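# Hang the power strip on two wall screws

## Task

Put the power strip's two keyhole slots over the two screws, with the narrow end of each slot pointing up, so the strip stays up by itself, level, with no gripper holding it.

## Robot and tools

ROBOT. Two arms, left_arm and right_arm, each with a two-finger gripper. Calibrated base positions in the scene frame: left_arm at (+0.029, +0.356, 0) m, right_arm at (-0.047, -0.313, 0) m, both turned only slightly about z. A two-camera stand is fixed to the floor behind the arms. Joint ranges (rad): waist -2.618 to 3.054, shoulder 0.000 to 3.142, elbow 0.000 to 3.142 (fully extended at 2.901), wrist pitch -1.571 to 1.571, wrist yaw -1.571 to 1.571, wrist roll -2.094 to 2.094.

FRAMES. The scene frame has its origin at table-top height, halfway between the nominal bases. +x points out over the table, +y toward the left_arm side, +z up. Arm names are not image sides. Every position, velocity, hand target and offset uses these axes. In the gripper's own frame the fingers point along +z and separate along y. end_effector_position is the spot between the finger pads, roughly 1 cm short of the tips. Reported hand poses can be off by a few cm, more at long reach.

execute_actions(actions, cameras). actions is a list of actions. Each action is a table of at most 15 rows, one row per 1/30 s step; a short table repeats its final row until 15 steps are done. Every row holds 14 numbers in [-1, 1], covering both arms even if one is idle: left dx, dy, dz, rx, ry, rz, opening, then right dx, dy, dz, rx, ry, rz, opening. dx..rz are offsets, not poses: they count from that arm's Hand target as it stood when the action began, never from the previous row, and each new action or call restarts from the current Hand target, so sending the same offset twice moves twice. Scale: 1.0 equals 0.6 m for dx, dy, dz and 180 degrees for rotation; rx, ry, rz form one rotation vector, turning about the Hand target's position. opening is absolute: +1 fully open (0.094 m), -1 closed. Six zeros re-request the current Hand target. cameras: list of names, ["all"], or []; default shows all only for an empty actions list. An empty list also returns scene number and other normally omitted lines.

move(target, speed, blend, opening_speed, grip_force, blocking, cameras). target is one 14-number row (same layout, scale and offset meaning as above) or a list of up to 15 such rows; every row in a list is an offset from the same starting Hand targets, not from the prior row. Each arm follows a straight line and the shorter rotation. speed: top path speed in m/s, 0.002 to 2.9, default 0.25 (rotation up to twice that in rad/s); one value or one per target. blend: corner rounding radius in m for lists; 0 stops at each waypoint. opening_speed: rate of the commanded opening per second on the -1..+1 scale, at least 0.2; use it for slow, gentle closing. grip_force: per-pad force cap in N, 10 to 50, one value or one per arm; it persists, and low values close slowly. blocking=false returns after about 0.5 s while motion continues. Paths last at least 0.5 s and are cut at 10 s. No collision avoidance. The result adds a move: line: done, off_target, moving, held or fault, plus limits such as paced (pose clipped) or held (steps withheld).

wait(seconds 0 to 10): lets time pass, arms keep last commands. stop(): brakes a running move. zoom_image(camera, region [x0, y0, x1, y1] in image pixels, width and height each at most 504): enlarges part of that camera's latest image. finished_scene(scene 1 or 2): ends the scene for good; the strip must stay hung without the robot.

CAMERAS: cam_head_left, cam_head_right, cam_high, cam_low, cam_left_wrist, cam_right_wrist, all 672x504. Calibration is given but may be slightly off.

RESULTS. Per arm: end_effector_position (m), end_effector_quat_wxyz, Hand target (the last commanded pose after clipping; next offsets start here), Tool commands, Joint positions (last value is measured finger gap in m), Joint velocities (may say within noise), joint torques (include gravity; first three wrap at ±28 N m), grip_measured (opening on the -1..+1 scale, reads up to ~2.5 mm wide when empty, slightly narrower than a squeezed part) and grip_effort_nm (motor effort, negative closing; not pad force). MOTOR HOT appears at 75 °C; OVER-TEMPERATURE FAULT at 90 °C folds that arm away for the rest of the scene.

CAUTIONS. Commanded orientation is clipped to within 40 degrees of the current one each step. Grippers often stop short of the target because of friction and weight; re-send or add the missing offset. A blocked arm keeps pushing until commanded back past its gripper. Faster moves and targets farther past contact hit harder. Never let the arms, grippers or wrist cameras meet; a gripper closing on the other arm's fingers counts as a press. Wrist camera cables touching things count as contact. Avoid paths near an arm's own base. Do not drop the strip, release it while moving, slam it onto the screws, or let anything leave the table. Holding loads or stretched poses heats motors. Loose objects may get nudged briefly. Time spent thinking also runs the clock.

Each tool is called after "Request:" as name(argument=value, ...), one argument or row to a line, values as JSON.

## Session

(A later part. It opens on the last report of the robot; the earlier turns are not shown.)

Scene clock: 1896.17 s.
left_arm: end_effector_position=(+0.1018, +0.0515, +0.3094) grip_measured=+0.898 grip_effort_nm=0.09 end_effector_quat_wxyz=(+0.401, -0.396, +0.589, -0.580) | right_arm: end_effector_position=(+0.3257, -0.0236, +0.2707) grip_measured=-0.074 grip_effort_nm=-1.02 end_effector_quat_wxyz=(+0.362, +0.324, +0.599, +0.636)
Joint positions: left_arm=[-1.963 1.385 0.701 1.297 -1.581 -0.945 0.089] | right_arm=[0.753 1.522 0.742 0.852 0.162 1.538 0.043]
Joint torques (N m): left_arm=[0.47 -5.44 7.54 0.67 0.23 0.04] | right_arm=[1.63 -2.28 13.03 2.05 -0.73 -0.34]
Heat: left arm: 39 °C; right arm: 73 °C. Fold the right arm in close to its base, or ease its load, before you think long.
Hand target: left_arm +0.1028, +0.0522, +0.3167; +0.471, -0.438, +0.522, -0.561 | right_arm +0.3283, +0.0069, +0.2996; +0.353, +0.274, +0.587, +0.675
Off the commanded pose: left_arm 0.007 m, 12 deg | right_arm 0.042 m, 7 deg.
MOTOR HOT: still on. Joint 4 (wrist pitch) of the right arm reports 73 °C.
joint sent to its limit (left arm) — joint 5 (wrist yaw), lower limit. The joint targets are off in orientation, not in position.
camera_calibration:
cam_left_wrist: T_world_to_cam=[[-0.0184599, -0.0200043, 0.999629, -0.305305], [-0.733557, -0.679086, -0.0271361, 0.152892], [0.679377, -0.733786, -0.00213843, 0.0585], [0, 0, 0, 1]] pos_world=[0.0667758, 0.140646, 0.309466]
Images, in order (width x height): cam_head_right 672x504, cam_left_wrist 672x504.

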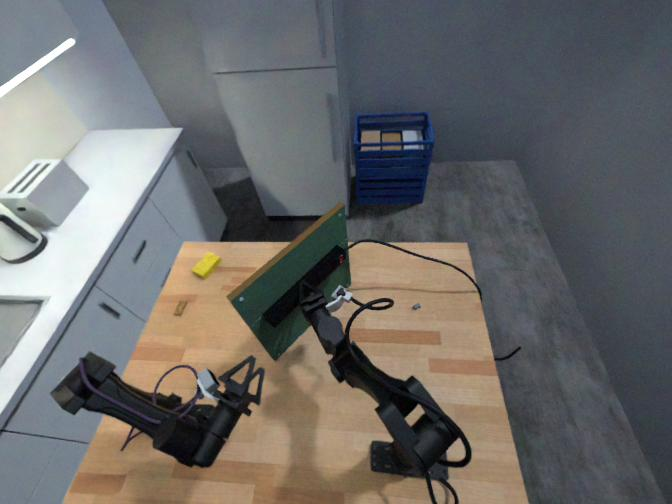

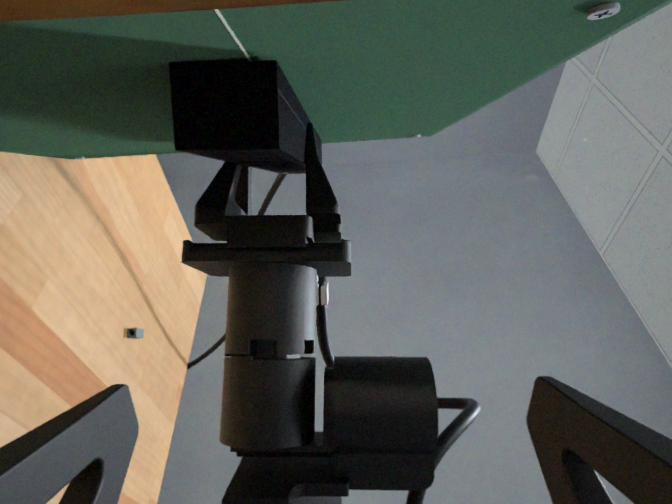

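Request:
execute_actions(
  actions=[
    [[0,0,0,0,0,0,0.9,0.004,0.005,0.02,-0.008,-0.0096,0.03,-0.25],[0,0,0,0,0,0,0.9,0.004,0.005,0.02,-0.008,-0.0096,0.03,-0.25],[0,0,0,0,0,0,0.9,0.004,0.005,0.02,-0.008,-0.0096,0.03,-0.25],[0,0,0,0,0,0,0.9,0.004,0.005,0.02,-0.008,-0.0096,0.03,-0.25],[0,0,0,0,0,0,0.9,0.004,0.005,0.02,-0.008,-0.0096,0.03,-0.25],[0,0,0,0,0,0,0.9,0.008,0.001,0.02,0.006,0.0072,0.03,-0.25],[0,0,0,0,0,0,0.9,0.008,0.001,0.02,0.006,0.0072,0.03,-0.25],[0,0,0,0,0,0,0.9,0.008,0.001,0.02,0.006,0.0072,0.03,-0.25],[0,0,0,0,0,0,0.9,0.004,0.005,0.02,-0.004,-0.005,0.03,-0.25]],
    [[0,0,0,0,0,0,0.9,0.006,0.008,0.0,0,0,0.02,-0.25]],
  ],
  cameras=["cam_head_right","cam_left_wrist"],
)

Request:
zoom_image(
  camera="cam_head_right",
  region=[250, 230, 360, 340],
)

Request:
zoom_image(
  camera="cam_left_wrist",
  region=[160, 50, 350, 220],
)

Scene clock: 1909.70 s.
left_arm: end_effector_position=(+0.1018, +0.0515, +0.3094) grip_measured=+0.898 grip_effort_nm=0.09 end_effector_quat_wxyz=(+0.401, -0.396, +0.589, -0.580) | right_arm: end_effector_position=(+0.3258, -0.0227, +0.2709) grip_measured=-0.074 grip_effort_nm=-1.03 end_effector_quat_wxyz=(+0.320, +0.279, +0.625, +0.655)
Joint positions: left_arm=[-1.963 1.385 0.701 1.297 -1.581 -0.945 0.089] | right_arm=[0.67 1.513 0.744 0.833 -0.06 1.54 0.043]
Joint torques (N m): left_arm=[0.46 -5.46 7.5 0.67 0.24 0.05] | right_arm=[1.44 -1.57 17.03 1.82 -0.89 -0.11]
Heat: left arm: 39 °C; right arm: 71 °C.
Hand target: left_arm +0.1028, +0.0522, +0.3167; +0.471, -0.438, +0.522, -0.561 | right_arm +0.3343, +0.0148, +0.3116; +0.305, +0.220, +0.608, +0.699
Off the commanded pose: left_arm 0.007 m, 12 deg | right_arm 0.056 m, 9 deg.
MOTOR HOT: cleared for the motors of the right arm.
joint sent to its limit (left arm) — joint 5 (wrist yaw), lower limit. The joint targets are off in orientation, not in position.
camera_calibration:
cam_left_wrist: T_world_to_cam=[[-0.0184599, -0.0200043, 0.999629, -0.305305], [-0.733557, -0.679086, -0.0271361, 0.152892], [0.679377, -0.733786, -0.00213843, 0.0585], [0, 0, 0, 1]] pos_world=[0.0667758, 0.140646, 0.309466]
Images, in order (width x height): cam_head_right 672x504, cam_left_wrist 672x504.

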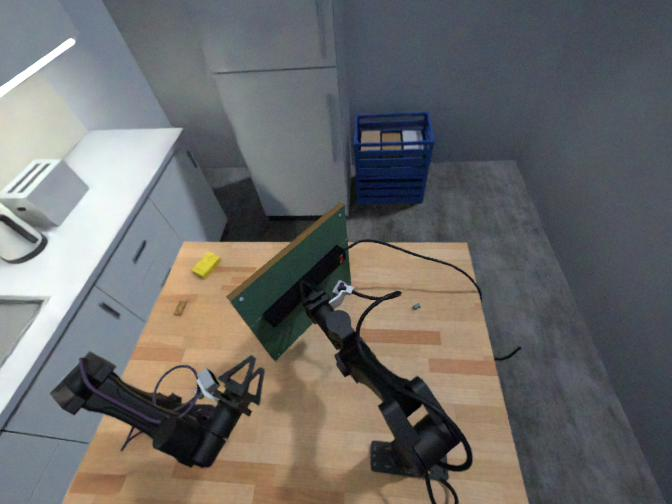

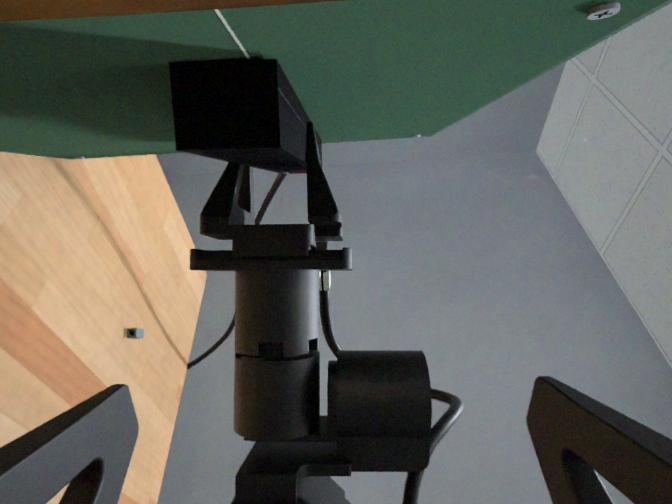

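Scaled by 4.582.

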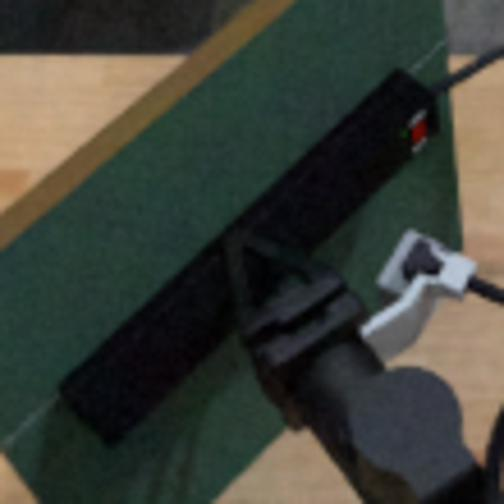

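Scaled by 2.653.

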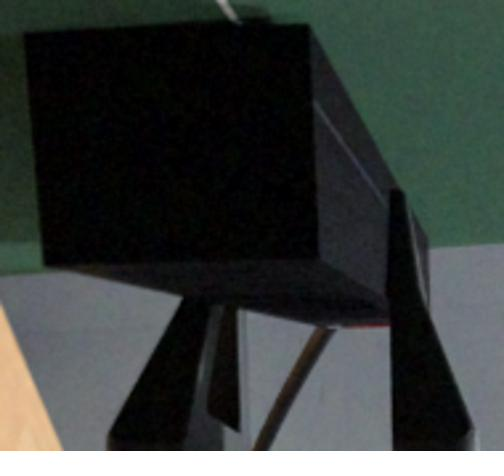

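Request:
move(
  target=[0,0,0,0,0,0,0.9,-0.022,-0.027,-0.045,0.02,0.024,0,-0.25],
  speed=0.1,
  cameras=["cam_head_right","cam_left_wrist"],
)

Request:
zoom_image(
  camera="cam_head_right",
  region=[250, 230, 360, 340],
)

Request:
zoom_image(
  camera="cam_left_wrist",
  region=[160, 50, 350, 220],
)

Scene clock: 1923.07 s.
left_arm: end_effector_position=(+0.1018, +0.0515, +0.3094) grip_measured=+0.898 grip_effort_nm=0.09 end_effector_quat_wxyz=(+0.401, -0.396, +0.589, -0.580) | right_arm: end_effector_position=(+0.3268, -0.0246, +0.2707) grip_measured=-0.074 grip_effort_nm=-1.02 end_effector_quat_wxyz=(+0.312, +0.288, +0.610, +0.670)
Joint positions: left_arm=[-1.963 1.385 0.701 1.297 -1.581 -0.945 0.089] | right_arm=[0.665 1.531 0.728 0.893 -0.062 1.582 0.043]
Joint torques (N m): left_arm=[0.46 -5.41 7.51 0.66 0.23 0.05] | right_arm=[1.13 -2.93 9.2 2.08 -0.87 0.5]
Heat: left arm: 39 °C; right arm: 70 °C.
Hand target: left_arm +0.1028, +0.0522, +0.3167; +0.471, -0.438, +0.522, -0.561 | right_arm +0.3211, -0.0014, +0.2846; +0.275, +0.255, +0.597, +0.709
Off the commanded pose: left_arm 0.007 m, 12 deg | right_arm 0.028 m, 7 deg.
joint sent to its limit (left arm) — joint 5 (wrist yaw), lower limit. The joint targets are off in orientation, not in position.
move: off_target (left_arm, right_arm)
camera_calibration:
cam_left_wrist: T_world_to_cam=[[-0.0184599, -0.0200043, 0.999629, -0.305305], [-0.733557, -0.679086, -0.0271361, 0.152892], [0.679377, -0.733786, -0.00213843, 0.0585], [0, 0, 0, 1]] pos_world=[0.0667758, 0.140646, 0.309466]
Images, in order (width x height): cam_head_right 672x504, cam_left_wrist 672x504.

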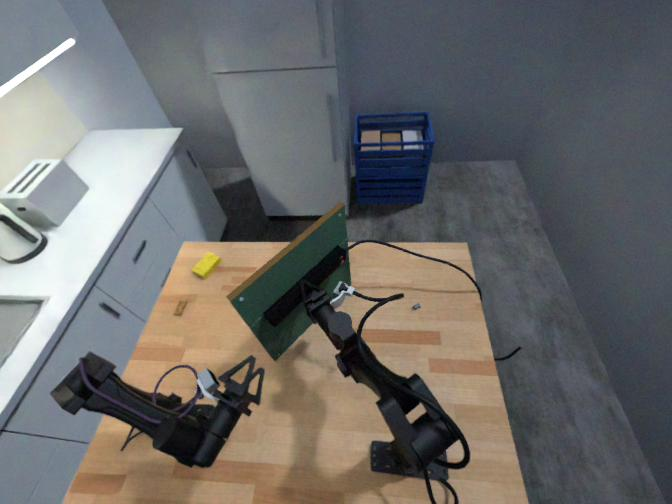

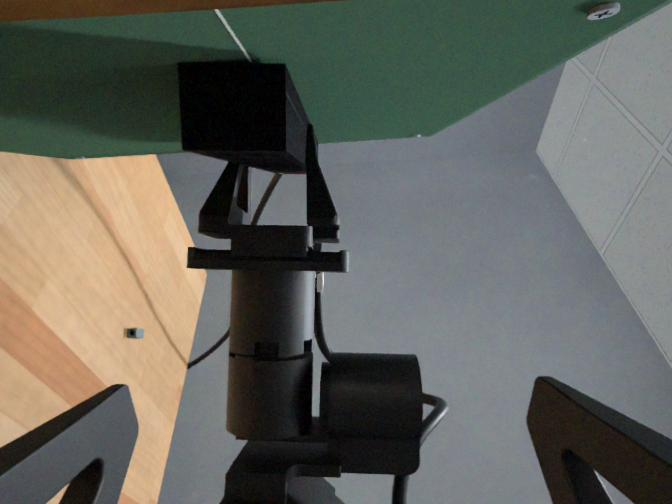

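Scaled by 4.582.

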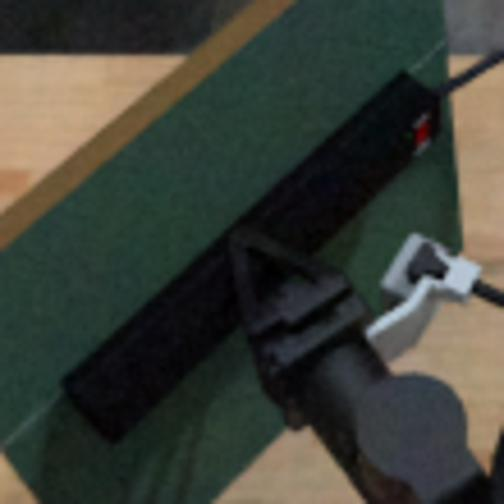

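Scaled by 2.653.

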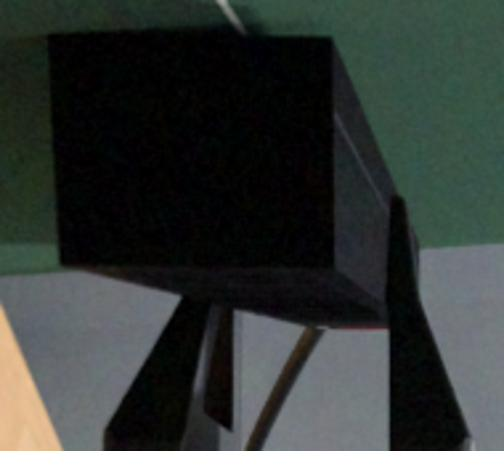

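Request:
move(
  target=[0,0,0,0,0,0,0.9,0.0,0.0,-0.035,-0.012,0.010,0,-0.25],
  speed=0.08,
  cameras=["cam_head_right","cam_left_wrist"],
)

Request:
zoom_image(
  camera="cam_head_right",
  region=[250, 230, 360, 340],
)

Request:
zoom_image(
  camera="cam_left_wrist",
  region=[160, 50, 350, 220],
)

Scene clock: 1928.60 s.
left_arm: end_effector_position=(+0.1018, +0.0515, +0.3094) grip_measured=+0.898 grip_effort_nm=0.09 end_effector_quat_wxyz=(+0.401, -0.396, +0.589, -0.580) | right_arm: end_effector_position=(+0.3264, -0.0249, +0.2695) grip_measured=-0.074 grip_effort_nm=-1.02 end_effector_quat_wxyz=(+0.314, +0.285, +0.602, +0.677)
Joint positions: left_arm=[-1.963 1.385 0.701 1.297 -1.581 -0.945 0.089] | right_arm=[0.665 1.548 0.713 0.948 -0.062 1.587 0.043]
Joint torques (N m): left_arm=[0.5 -5.45 7.57 0.66 0.23 0.05] | right_arm=[1.44 -2.47 8.39 1.61 -0.83 0.3]
Heat: left arm: 39 °C; right arm: 69 °C.
Hand target: left_arm +0.1028, +0.0522, +0.3167; +0.471, -0.438, +0.522, -0.561 | right_arm +0.3210, -0.0014, +0.2637; +0.270, +0.261, +0.614, +0.694
Off the commanded pose: left_arm 0.007 m, 12 deg | right_arm 0.025 m, 6 deg.
joint sent to its limit (left arm) — joint 5 (wrist yaw), lower limit. The joint targets are off in orientation, not in position.
move: off_target (left_arm, right_arm)
camera_calibration:
cam_left_wrist: T_world_to_cam=[[-0.0184599, -0.0200043, 0.999629, -0.305305], [-0.733557, -0.679086, -0.0271361, 0.152892], [0.679377, -0.733786, -0.00213843, 0.0585], [0, 0, 0, 1]] pos_world=[0.0667758, 0.140646, 0.309466]
Images, in order (width x height): cam_head_right 672x504, cam_left_wrist 672x504.

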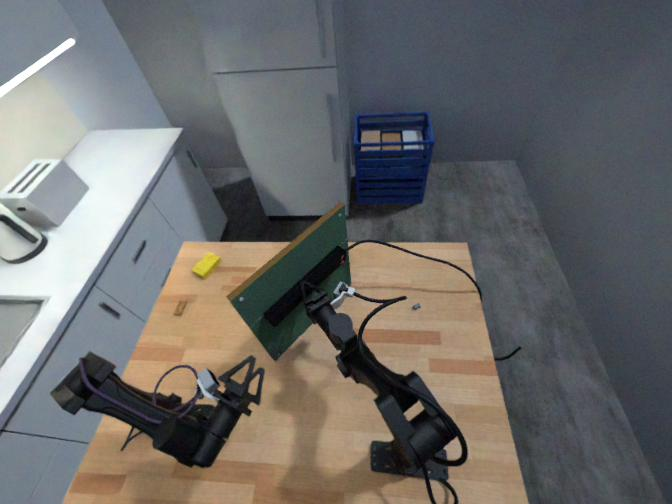

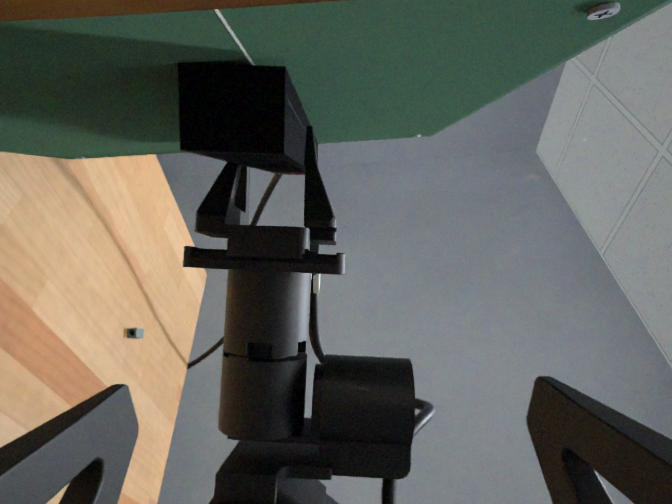

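Scaled by 4.582.

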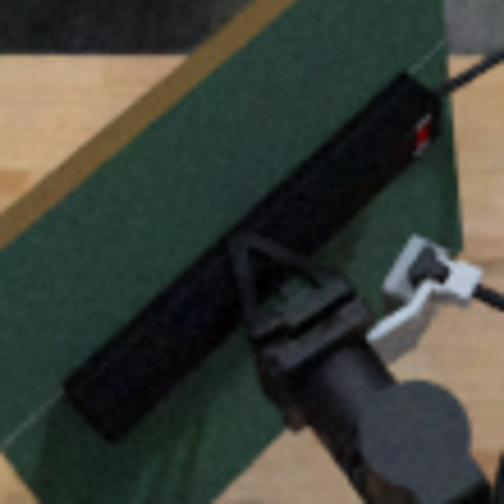

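Scaled by 2.653.

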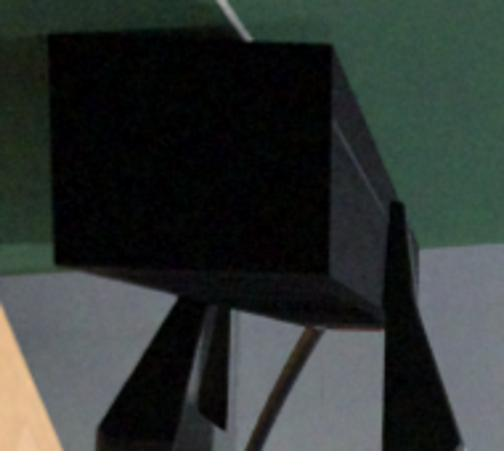

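Request:
move(
  target=[0,0,0,0,0,0,0.9,-0.017,-0.020,-0.02,-0.010,0.008,0,-0.25],
  speed=0.08,
  cameras=["cam_head_right","cam_left_wrist"],
)

Request:
zoom_image(
  camera="cam_head_right",
  region=[250, 230, 360, 340],
)

Request:
zoom_image(
  camera="cam_left_wrist",
  region=[160, 50, 350, 220],
)

Scene clock: 1935.53 s.
left_arm: end_effector_position=(+0.1018, +0.0515, +0.3094) grip_measured=+0.898 grip_effort_nm=0.09 end_effector_quat_wxyz=(+0.401, -0.396, +0.589, -0.580) | right_arm: end_effector_position=(+0.3246, -0.0267, +0.2674) grip_measured=-0.074 grip_effort_nm=-1.03 end_effector_quat_wxyz=(+0.310, +0.282, +0.601, +0.680)
Joint positions: left_arm=[-1.963 1.385 0.701 1.297 -1.581 -0.945 0.089] | right_arm=[0.657 1.548 0.697 0.97 -0.08 1.59 0.043]
Joint torques (N m): left_arm=[0.43 -5.44 7.51 0.68 0.24 0.05] | right_arm=[0.88 -5.97 4.93 1.17 -0.77 0.18]
Heat: left arm: 39 °C; right arm: 68 °C.
Hand target: left_arm +0.1028, +0.0522, +0.3167; +0.471, -0.438, +0.522, -0.561 | right_arm +0.3109, -0.0134, +0.2517; +0.266, +0.266, +0.628, +0.681
Off the commanded pose: left_arm 0.007 m, 12 deg | right_arm 0.025 m, 6 deg.
joint sent to its limit (left arm) — joint 5 (wrist yaw), lower limit. The joint targets are off in orientation, not in position.
move: off_target (left_arm, right_arm)
camera_calibration:
cam_left_wrist: T_world_to_cam=[[-0.0184599, -0.0200043, 0.999629, -0.305305], [-0.733557, -0.679086, -0.0271361, 0.152892], [0.679377, -0.733786, -0.00213843, 0.0585], [0, 0, 0, 1]] pos_world=[0.0667758, 0.140646, 0.309466]
Images, in order (width x height): cam_head_right 672x504, cam_left_wrist 672x504.

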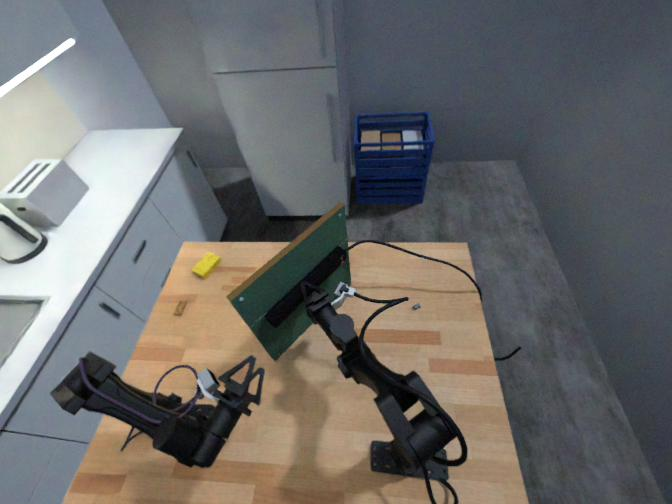

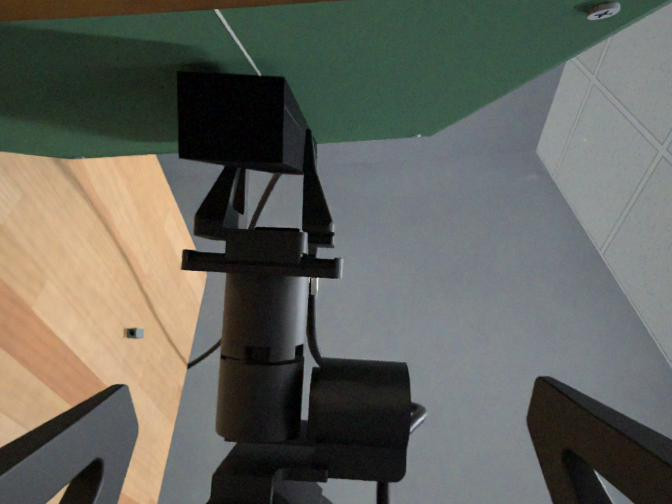

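Scaled by 4.582.

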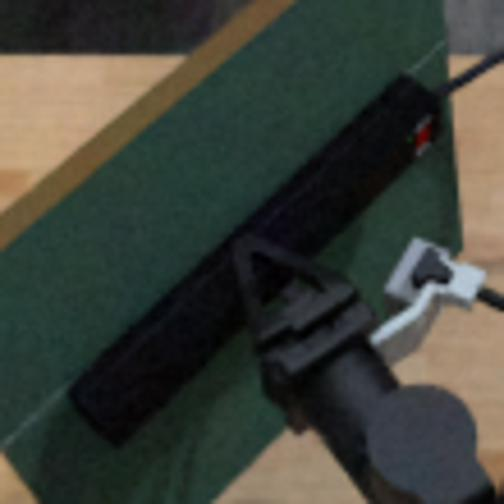

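Scaled by 2.653.

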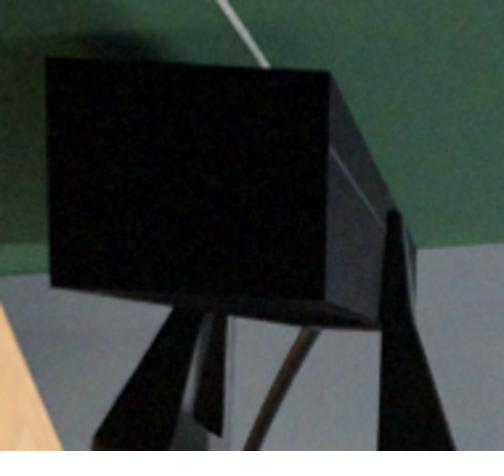

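Request:
execute_actions(
  actions=[
    [[0,0,0,0,0,0,0.9,0.008,0.010,0.05,0.008,-0.007,0,-0.25]],
    [[0,0,0,0,0,0,0.9,0.014,0.017,0.01,0,0,0.0,-0.25]],
  ],
  cameras=["cam_head_right","cam_left_wrist"],
)

Request:
zoom_image(
  camera="cam_head_right",
  region=[250, 230, 360, 340],
)

Request:
zoom_image(
  camera="cam_left_wrist",
  region=[160, 50, 350, 220],
)

Scene clock: 1944.90 s.
left_arm: end_effector_position=(+0.1018, +0.0515, +0.3094) grip_measured=+0.898 grip_effort_nm=0.09 end_effector_quat_wxyz=(+0.401, -0.396, +0.589, -0.580) | right_arm: end_effector_position=(+0.3263, -0.0244, +0.2696) grip_measured=-0.074 grip_effort_nm=-1.03 end_effector_quat_wxyz=(+0.302, +0.289, +0.612, +0.671)
Joint positions: left_arm=[-1.963 1.385 0.701 1.297 -1.581 -0.945 0.089] | right_arm=[0.658 1.528 0.729 0.884 -0.082 1.595 0.043]
Joint torques (N m): left_arm=[0.44 -5.41 7.51 0.67 0.23 0.06] | right_arm=[2.22 -4.23 12.98 1.16 -0.66 0.21]
Heat: left arm: 39 °C; right arm: 66 °C.
Hand target: left_arm +0.1028, +0.0522, +0.3167; +0.471, -0.438, +0.522, -0.561 | right_arm +0.3241, +0.0028, +0.2877; +0.270, +0.261, +0.617, +0.692
Off the commanded pose: left_arm 0.007 m, 12 deg | right_arm 0.033 m, 5 deg.
joint sent to its limit (left arm) — joint 5 (wrist yaw), lower limit. The joint targets are off in orientation, not in position.
camera_calibration:
cam_left_wrist: T_world_to_cam=[[-0.0184599, -0.0200043, 0.999629, -0.305305], [-0.733557, -0.679086, -0.0271361, 0.152892], [0.679377, -0.733786, -0.00213843, 0.0585], [0, 0, 0, 1]] pos_world=[0.0667758, 0.140646, 0.309466]
Images, in order (width x height): cam_head_right 672x504, cam_left_wrist 672x504.

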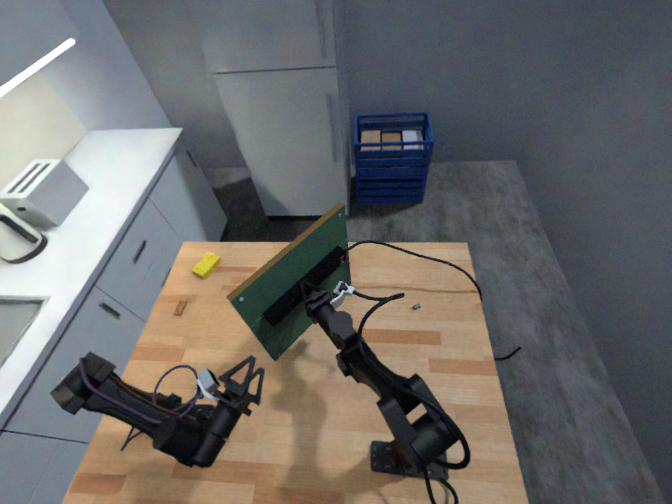

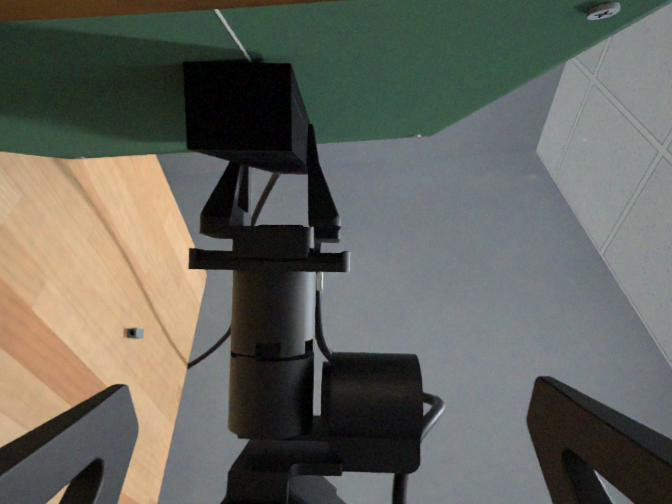

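Scaled by 4.582.

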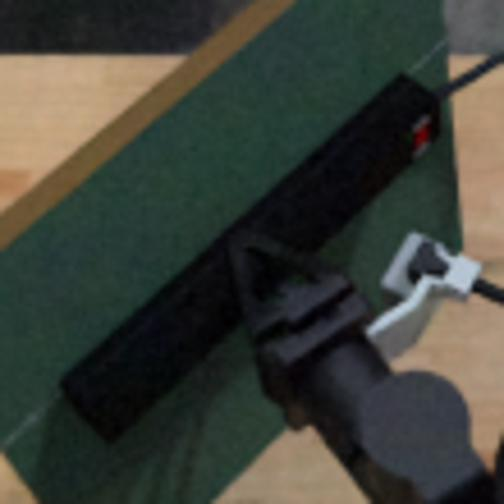

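Scaled by 2.653.

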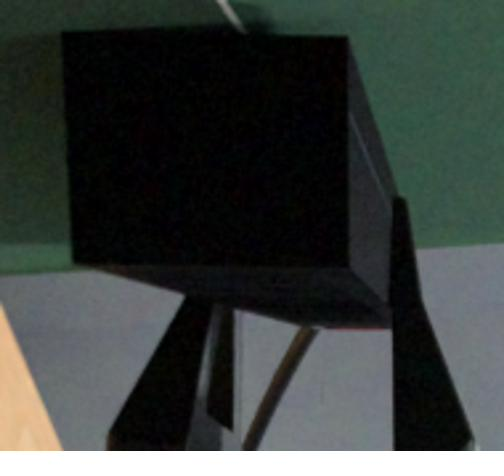

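Request:
execute_actions(
  actions=[
    [[0,0,0,0,0,0,0.9,-0.004,-0.005,-0.03,-0.012,0.010,0,-0.25]],
    [[0,0,0,0,0,0,0.9,0,0,-0.03,-0.009,0.007,0.0,-0.25]],
  ],
  cameras=["cam_head_right","cam_left_wrist"],
)

Request:
zoom_image(
  camera="cam_head_right",
  region=[250, 230, 360, 340],
)

Request:
zoom_image(
  camera="cam_left_wrist",
  region=[160, 50, 350, 220],
)

Scene clock: 1957.70 s.
left_arm: end_effector_position=(+0.1018, +0.0515, +0.3094) grip_measured=+0.898 grip_effort_nm=0.09 end_effector_quat_wxyz=(+0.401, -0.396, +0.589, -0.580) | right_arm: end_effector_position=(+0.3263, -0.0245, +0.2693) grip_measured=-0.074 grip_effort_nm=-1.02 end_effector_quat_wxyz=(+0.303, +0.288, +0.613, +0.671)
Joint positions: left_arm=[-1.963 1.385 0.701 1.297 -1.581 -0.945 0.089] | right_arm=[0.658 1.528 0.729 0.882 -0.082 1.593 0.043]
Joint torques (N m): left_arm=[0.46 -5.45 7.53 0.66 0.22 0.03] | right_arm=[1.81 -3.04 8.7 0.97 -0.69 0.04]
Heat: left arm: 39 °C; right arm: 63 °C.
Hand target: left_arm +0.1028, +0.0522, +0.3167; +0.471, -0.438, +0.522, -0.561 | right_arm +0.3217, -0.0002, +0.2518; +0.262, +0.271, +0.646, +0.664
Off the commanded pose: left_arm 0.007 m, 12 deg | right_arm 0.030 m, 6 deg.
joint sent to its limit (left arm) — joint 5 (wrist yaw), lower limit. The joint targets are off in orientation, not in position.
camera_calibration:
cam_left_wrist: T_world_to_cam=[[-0.0184599, -0.0200043, 0.999629, -0.305305], [-0.733557, -0.679086, -0.0271361, 0.152892], [0.679377, -0.733786, -0.00213843, 0.0585], [0, 0, 0, 1]] pos_world=[0.0667758, 0.140646, 0.309466]
Images, in order (width x height): cam_head_right 672x504, cam_left_wrist 672x504.

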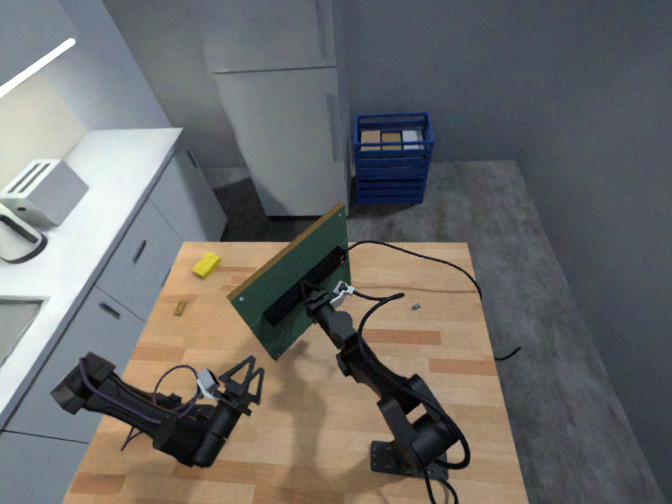

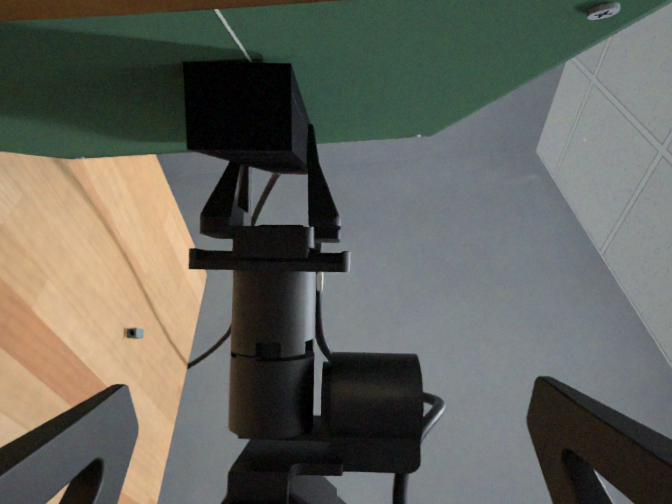

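Scaled by 4.582.

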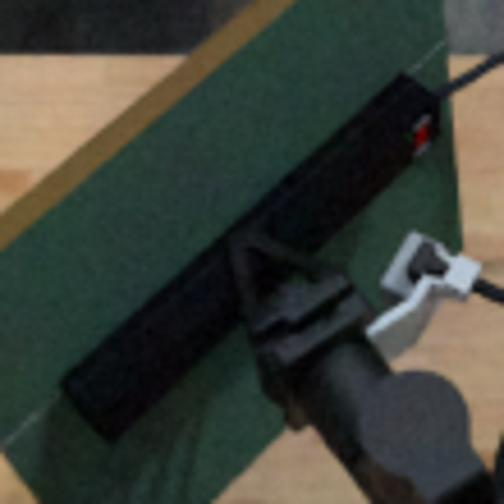

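Scaled by 2.653.

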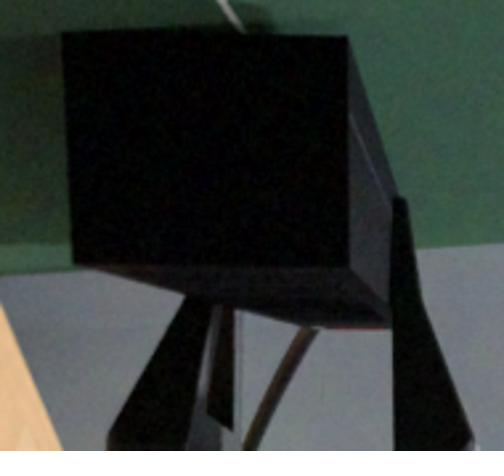

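Request:
execute_actions(
  actions=[
    [[0,0,0,0,0,0,0.9,-0.004,-0.005,-0.05,-0.003,0.002,0,-0.25]],
  ],
)

Request:
execute_actions(
  actions=[
    [[0,0,0,0,0,0,0.9,-0.004,-0.005,-0.03,-0.003,0.002,0,-0.25]],
  ],
  cameras=["cam_left_wrist"],
)

Request:
zoom_image(
  camera="cam_left_wrist",
  region=[160, 50, 350, 220],
)

Scene clock: 1962.47 s.
left_arm: end_effector_position=(+0.1018, +0.0515, +0.3094) grip_measured=+0.898 grip_effort_nm=0.09 end_effector_quat_wxyz=(+0.401, -0.396, +0.589, -0.580) | right_arm: end_effector_position=(+0.3253, -0.0252, +0.2668) grip_measured=-0.074 grip_effort_nm=-1.03 end_effector_quat_wxyz=(+0.312, +0.277, +0.593, +0.688)
Joint positions: left_arm=[-1.963 1.385 0.701 1.297 -1.581 -0.945 0.089] | right_arm=[0.658 1.576 0.691 1.027 -0.082 1.595 0.043]
Joint torques (N m): left_arm=[0.47 -5.45 7.53 0.66 0.24 0.05] | right_arm=[1.26 -3.08 5.39 0.74 -0.73 0]
Heat: left arm: 39 °C; right arm: 62 °C.
Hand target: left_arm +0.1028, +0.0522, +0.3167; +0.471, -0.438, +0.522, -0.561 | right_arm +0.3193, -0.0032, +0.2218; +0.261, +0.271, +0.650, +0.660
Off the commanded pose: left_arm 0.007 m, 12 deg | right_arm 0.050 m, 9 deg.
joint sent to its limit (left arm) — joint 5 (wrist yaw), lower limit. The joint targets are off in orientation, not in position.

Scene clock: 1963.17 s.
left_arm: end_effector_position=(+0.1018, +0.0515, +0.3094) grip_measured=+0.898 grip_effort_nm=0.09 end_effector_quat_wxyz=(+0.401, -0.396, +0.589, -0.580) | right_arm: end_effector_position=(+0.3244, -0.0264, +0.2647) grip_measured=-0.074 grip_effort_nm=-1.02 end_effector_quat_wxyz=(+0.316, +0.272, +0.579, +0.701)
Joint positions: left_arm=[-1.963 1.385 0.701 1.297 -1.581 -0.945 0.089] | right_arm=[0.657 1.612 0.668 1.128 -0.082 1.601 0.043]
Joint torques (N m): left_arm=[0.44 -5.42 7.53 0.66 0.23 0.05] | right_arm=[1.24 -3.49 3.29 0.38 -0.76 -0.08]
Heat: left arm: 39 °C; right arm: 62 °C.
Hand target: left_arm +0.1028, +0.0522, +0.3167; +0.471, -0.438, +0.522, -0.561 | right_arm +0.3168, -0.0061, +0.2038; +0.260, +0.272, +0.654, +0.656
Off the commanded pose: left_arm 0.007 m, 12 deg | right_arm 0.065 m, 12 deg.
joint sent to its limit (left arm) — joint 5 (wrist yaw), lower limit. The joint targets are off in orientation, not in position.
camera_calibration:
cam_left_wrist: T_world_to_cam=[[-0.0184599, -0.0200043, 0.999629, -0.305305], [-0.733557, -0.679086, -0.0271361, 0.152892], [0.679377, -0.733786, -0.00213843, 0.0585], [0, 0, 0, 1]] pos_world=[0.0667758, 0.140646, 0.309466]
Images, in order (width x height): cam_left_wrist 672x504.

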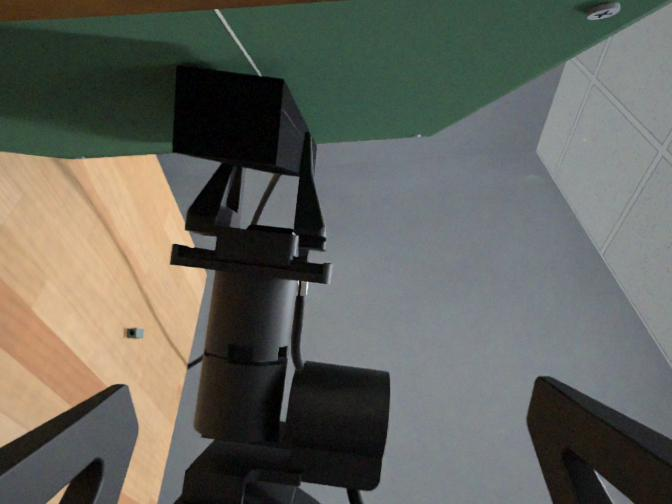

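Scaled by 2.653.

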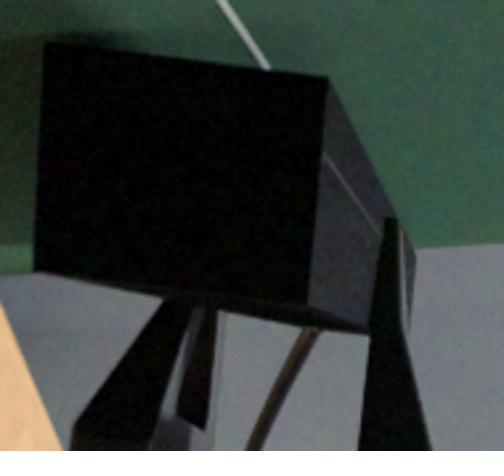

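Request:
execute_actions(
  actions=[
    [[0,0,0,0,0,0,0.9,0.008,0.010,0.10,0.0,0.0,0,-0.25]],
    [[0,0,0,0,0,0,0.9,0.010,0.012,0.035,0.01,-0.009,0.0,-0.25]],
  ],
  cameras=["cam_low","cam_left_wrist","cam_head_right"],
)

Request:
zoom_image(
  camera="cam_low",
  region=[120, 20, 320, 220],
)

Request:
zoom_image(
  camera="cam_left_wrist",
  region=[160, 50, 350, 220],
)

Request:
zoom_image(
  camera="cam_head_right",
  region=[250, 230, 360, 340],
)

Scene clock: 1973.23 s.
left_arm: end_effector_position=(+0.1018, +0.0515, +0.3094) grip_measured=+0.898 grip_effort_nm=0.09 end_effector_quat_wxyz=(+0.401, -0.396, +0.589, -0.580) | right_arm: end_effector_position=(+0.3277, -0.0239, +0.2692) grip_measured=-0.074 grip_effort_nm=-1.03 end_effector_quat_wxyz=(+0.296, +0.297, +0.634, +0.650)
Joint positions: left_arm=[-1.963 1.385 0.701 1.297 -1.581 -0.945 0.089] | right_arm=[0.658 1.495 0.77 0.744 -0.08 1.584 0.043]
Joint torques (N m): left_arm=[0.44 -5.46 7.56 0.66 0.25 0.05] | right_arm=[2.54 -2.73 13.63 1.33 -0.59 0.12]
Heat: left arm: 39 °C; right arm: 60 °C.
Hand target: left_arm +0.1028, +0.0522, +0.3167; +0.471, -0.438, +0.522, -0.561 | right_arm +0.3277, +0.0070, +0.2846; +0.265, +0.267, +0.640, +0.670
Off the commanded pose: left_arm 0.007 m, 12 deg | right_arm 0.035 m, 5 deg.
joint sent to its limit (left arm) — joint 5 (wrist yaw), lower limit. The joint targets are off in orientation, not in position.
camera_calibration:
cam_left_wrist: T_world_to_cam=[[-0.0184599, -0.0200043, 0.999629, -0.305305], [-0.733557, -0.679086, -0.0271361, 0.152892], [0.679377, -0.733786, -0.00213843, 0.0585], [0, 0, 0, 1]] pos_world=[0.0667758, 0.140646, 0.309466]
Images, in order (width x height): cam_head_right 672x504, cam_low 672x504, cam_left_wrist 672x504.

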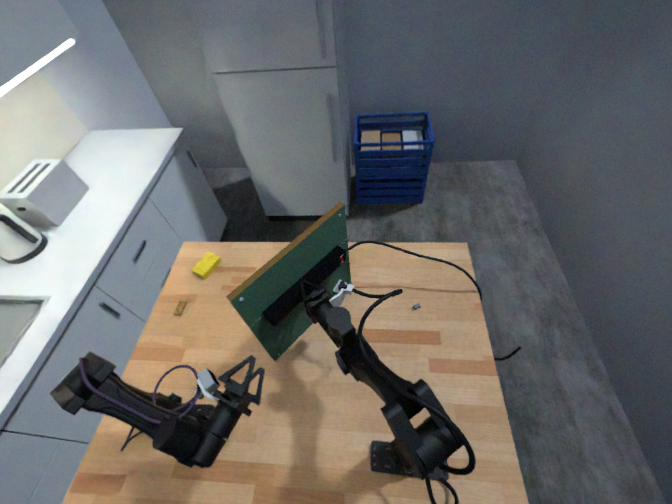

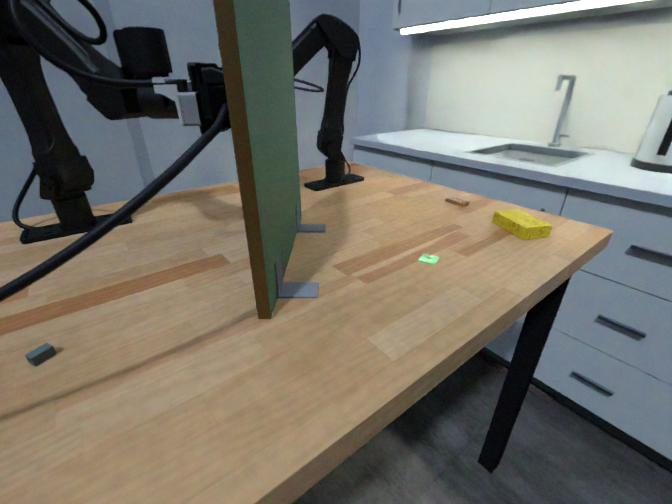

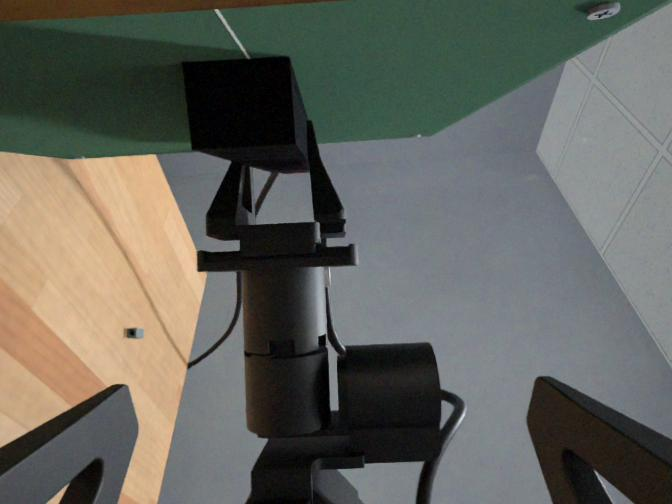

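Scaled by 2.520.

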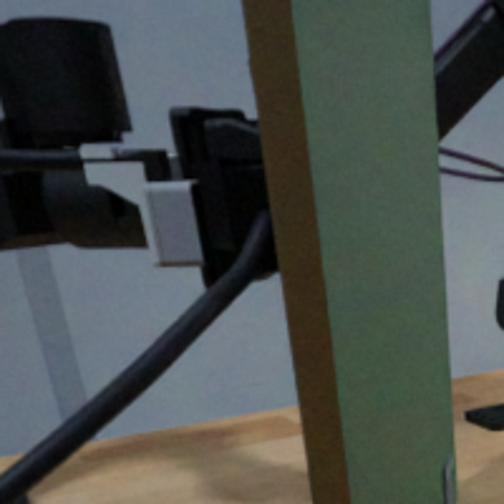

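Scaled by 2.653.

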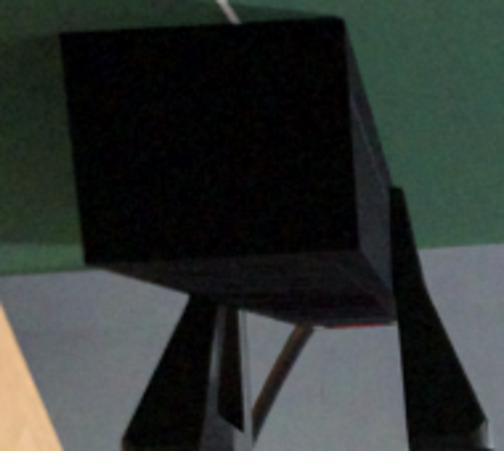

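Scaled by 4.582.

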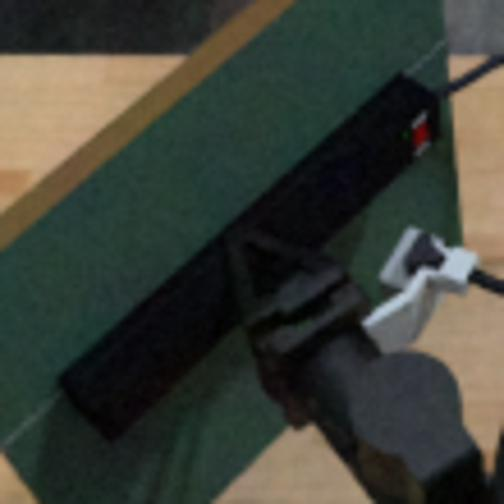

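Request:
execute_actions(
  actions=[
    [[0,0,0,0,0,0,0.9,-0.013,-0.012,-0.015,0.022,0.026,-0.012,-0.25]],
    [[0,0,0,0,0,0,0.9,0.0,0.0,-0.01,0.008,0.0095,0,-0.25]],
  ],
  cameras=["cam_left_wrist","cam_head_right"],
)

Request:
zoom_image(
  camera="cam_left_wrist",
  region=[160, 50, 350, 220],
)

Request:
zoom_image(
  camera="cam_head_right",
  region=[250, 230, 360, 340],
)

Scene clock: 1987.17 s.
left_arm: end_effector_position=(+0.1018, +0.0515, +0.3094) grip_measured=+0.898 grip_effort_nm=0.09 end_effector_quat_wxyz=(+0.401, -0.396, +0.589, -0.580) | right_arm: end_effector_position=(+0.3273, -0.0236, +0.2687) grip_measured=-0.074 grip_effort_nm=-1.03 end_effector_quat_wxyz=(+0.281, +0.325, +0.622, +0.654)
Joint positions: left_arm=[-1.963 1.385 0.701 1.297 -1.581 -0.945 0.089] | right_arm=[0.672 1.492 0.771 0.735 -0.046 1.647 0.043]
Joint torques (N m): left_arm=[0.46 -5.45 7.5 0.67 0.23 0.05] | right_arm=[3.22 -3.73 8.8 1.6 -0.35 0.91]
Heat: left arm: 39 °C; right arm: 59 °C.
Hand target: left_arm +0.1028, +0.0522, +0.3167; +0.471, -0.438, +0.522, -0.561 | right_arm +0.3199, -0.0001, +0.2697; +0.229, +0.328, +0.617, +0.678
Off the commanded pose: left_arm 0.007 m, 12 deg | right_arm 0.025 m, 7 deg.
joint sent to its limit (left arm) — joint 5 (wrist yaw), lower limit. The joint targets are off in orientation, not in position.
camera_calibration:
cam_left_wrist: T_world_to_cam=[[-0.0184599, -0.0200043, 0.999629, -0.305305], [-0.733557, -0.679086, -0.0271361, 0.152892], [0.679377, -0.733786, -0.00213843, 0.0585], [0, 0, 0, 1]] pos_world=[0.0667758, 0.140646, 0.309466]
Images, in order (width x height): cam_head_right 672x504, cam_left_wrist 672x504.

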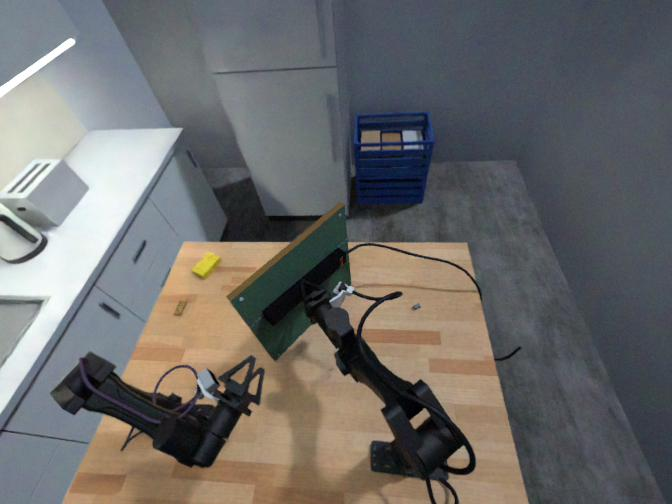

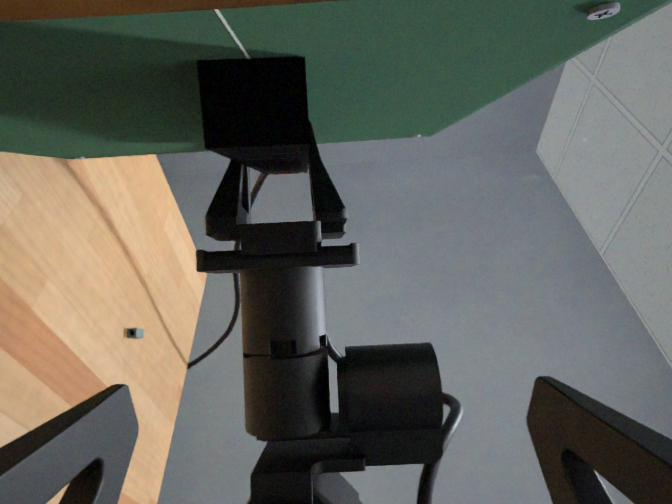

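Scaled by 2.653.

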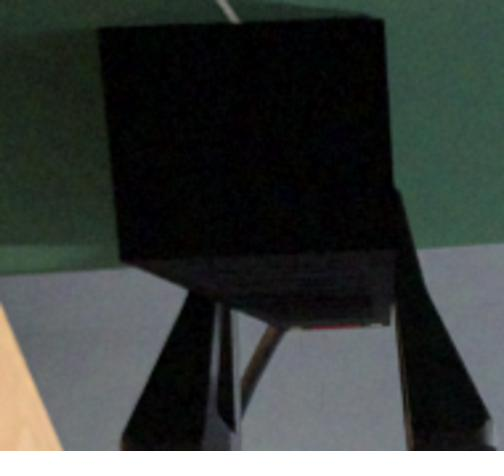

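Scaled by 4.582.

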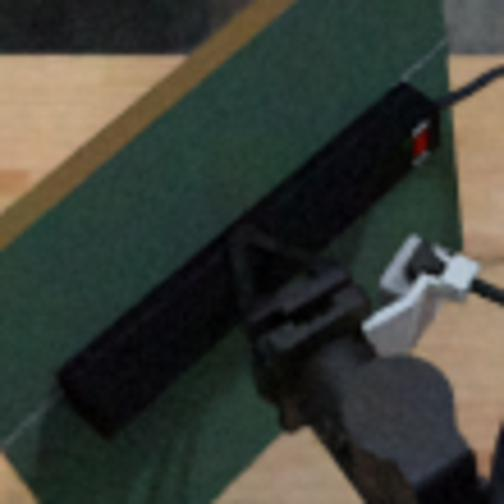

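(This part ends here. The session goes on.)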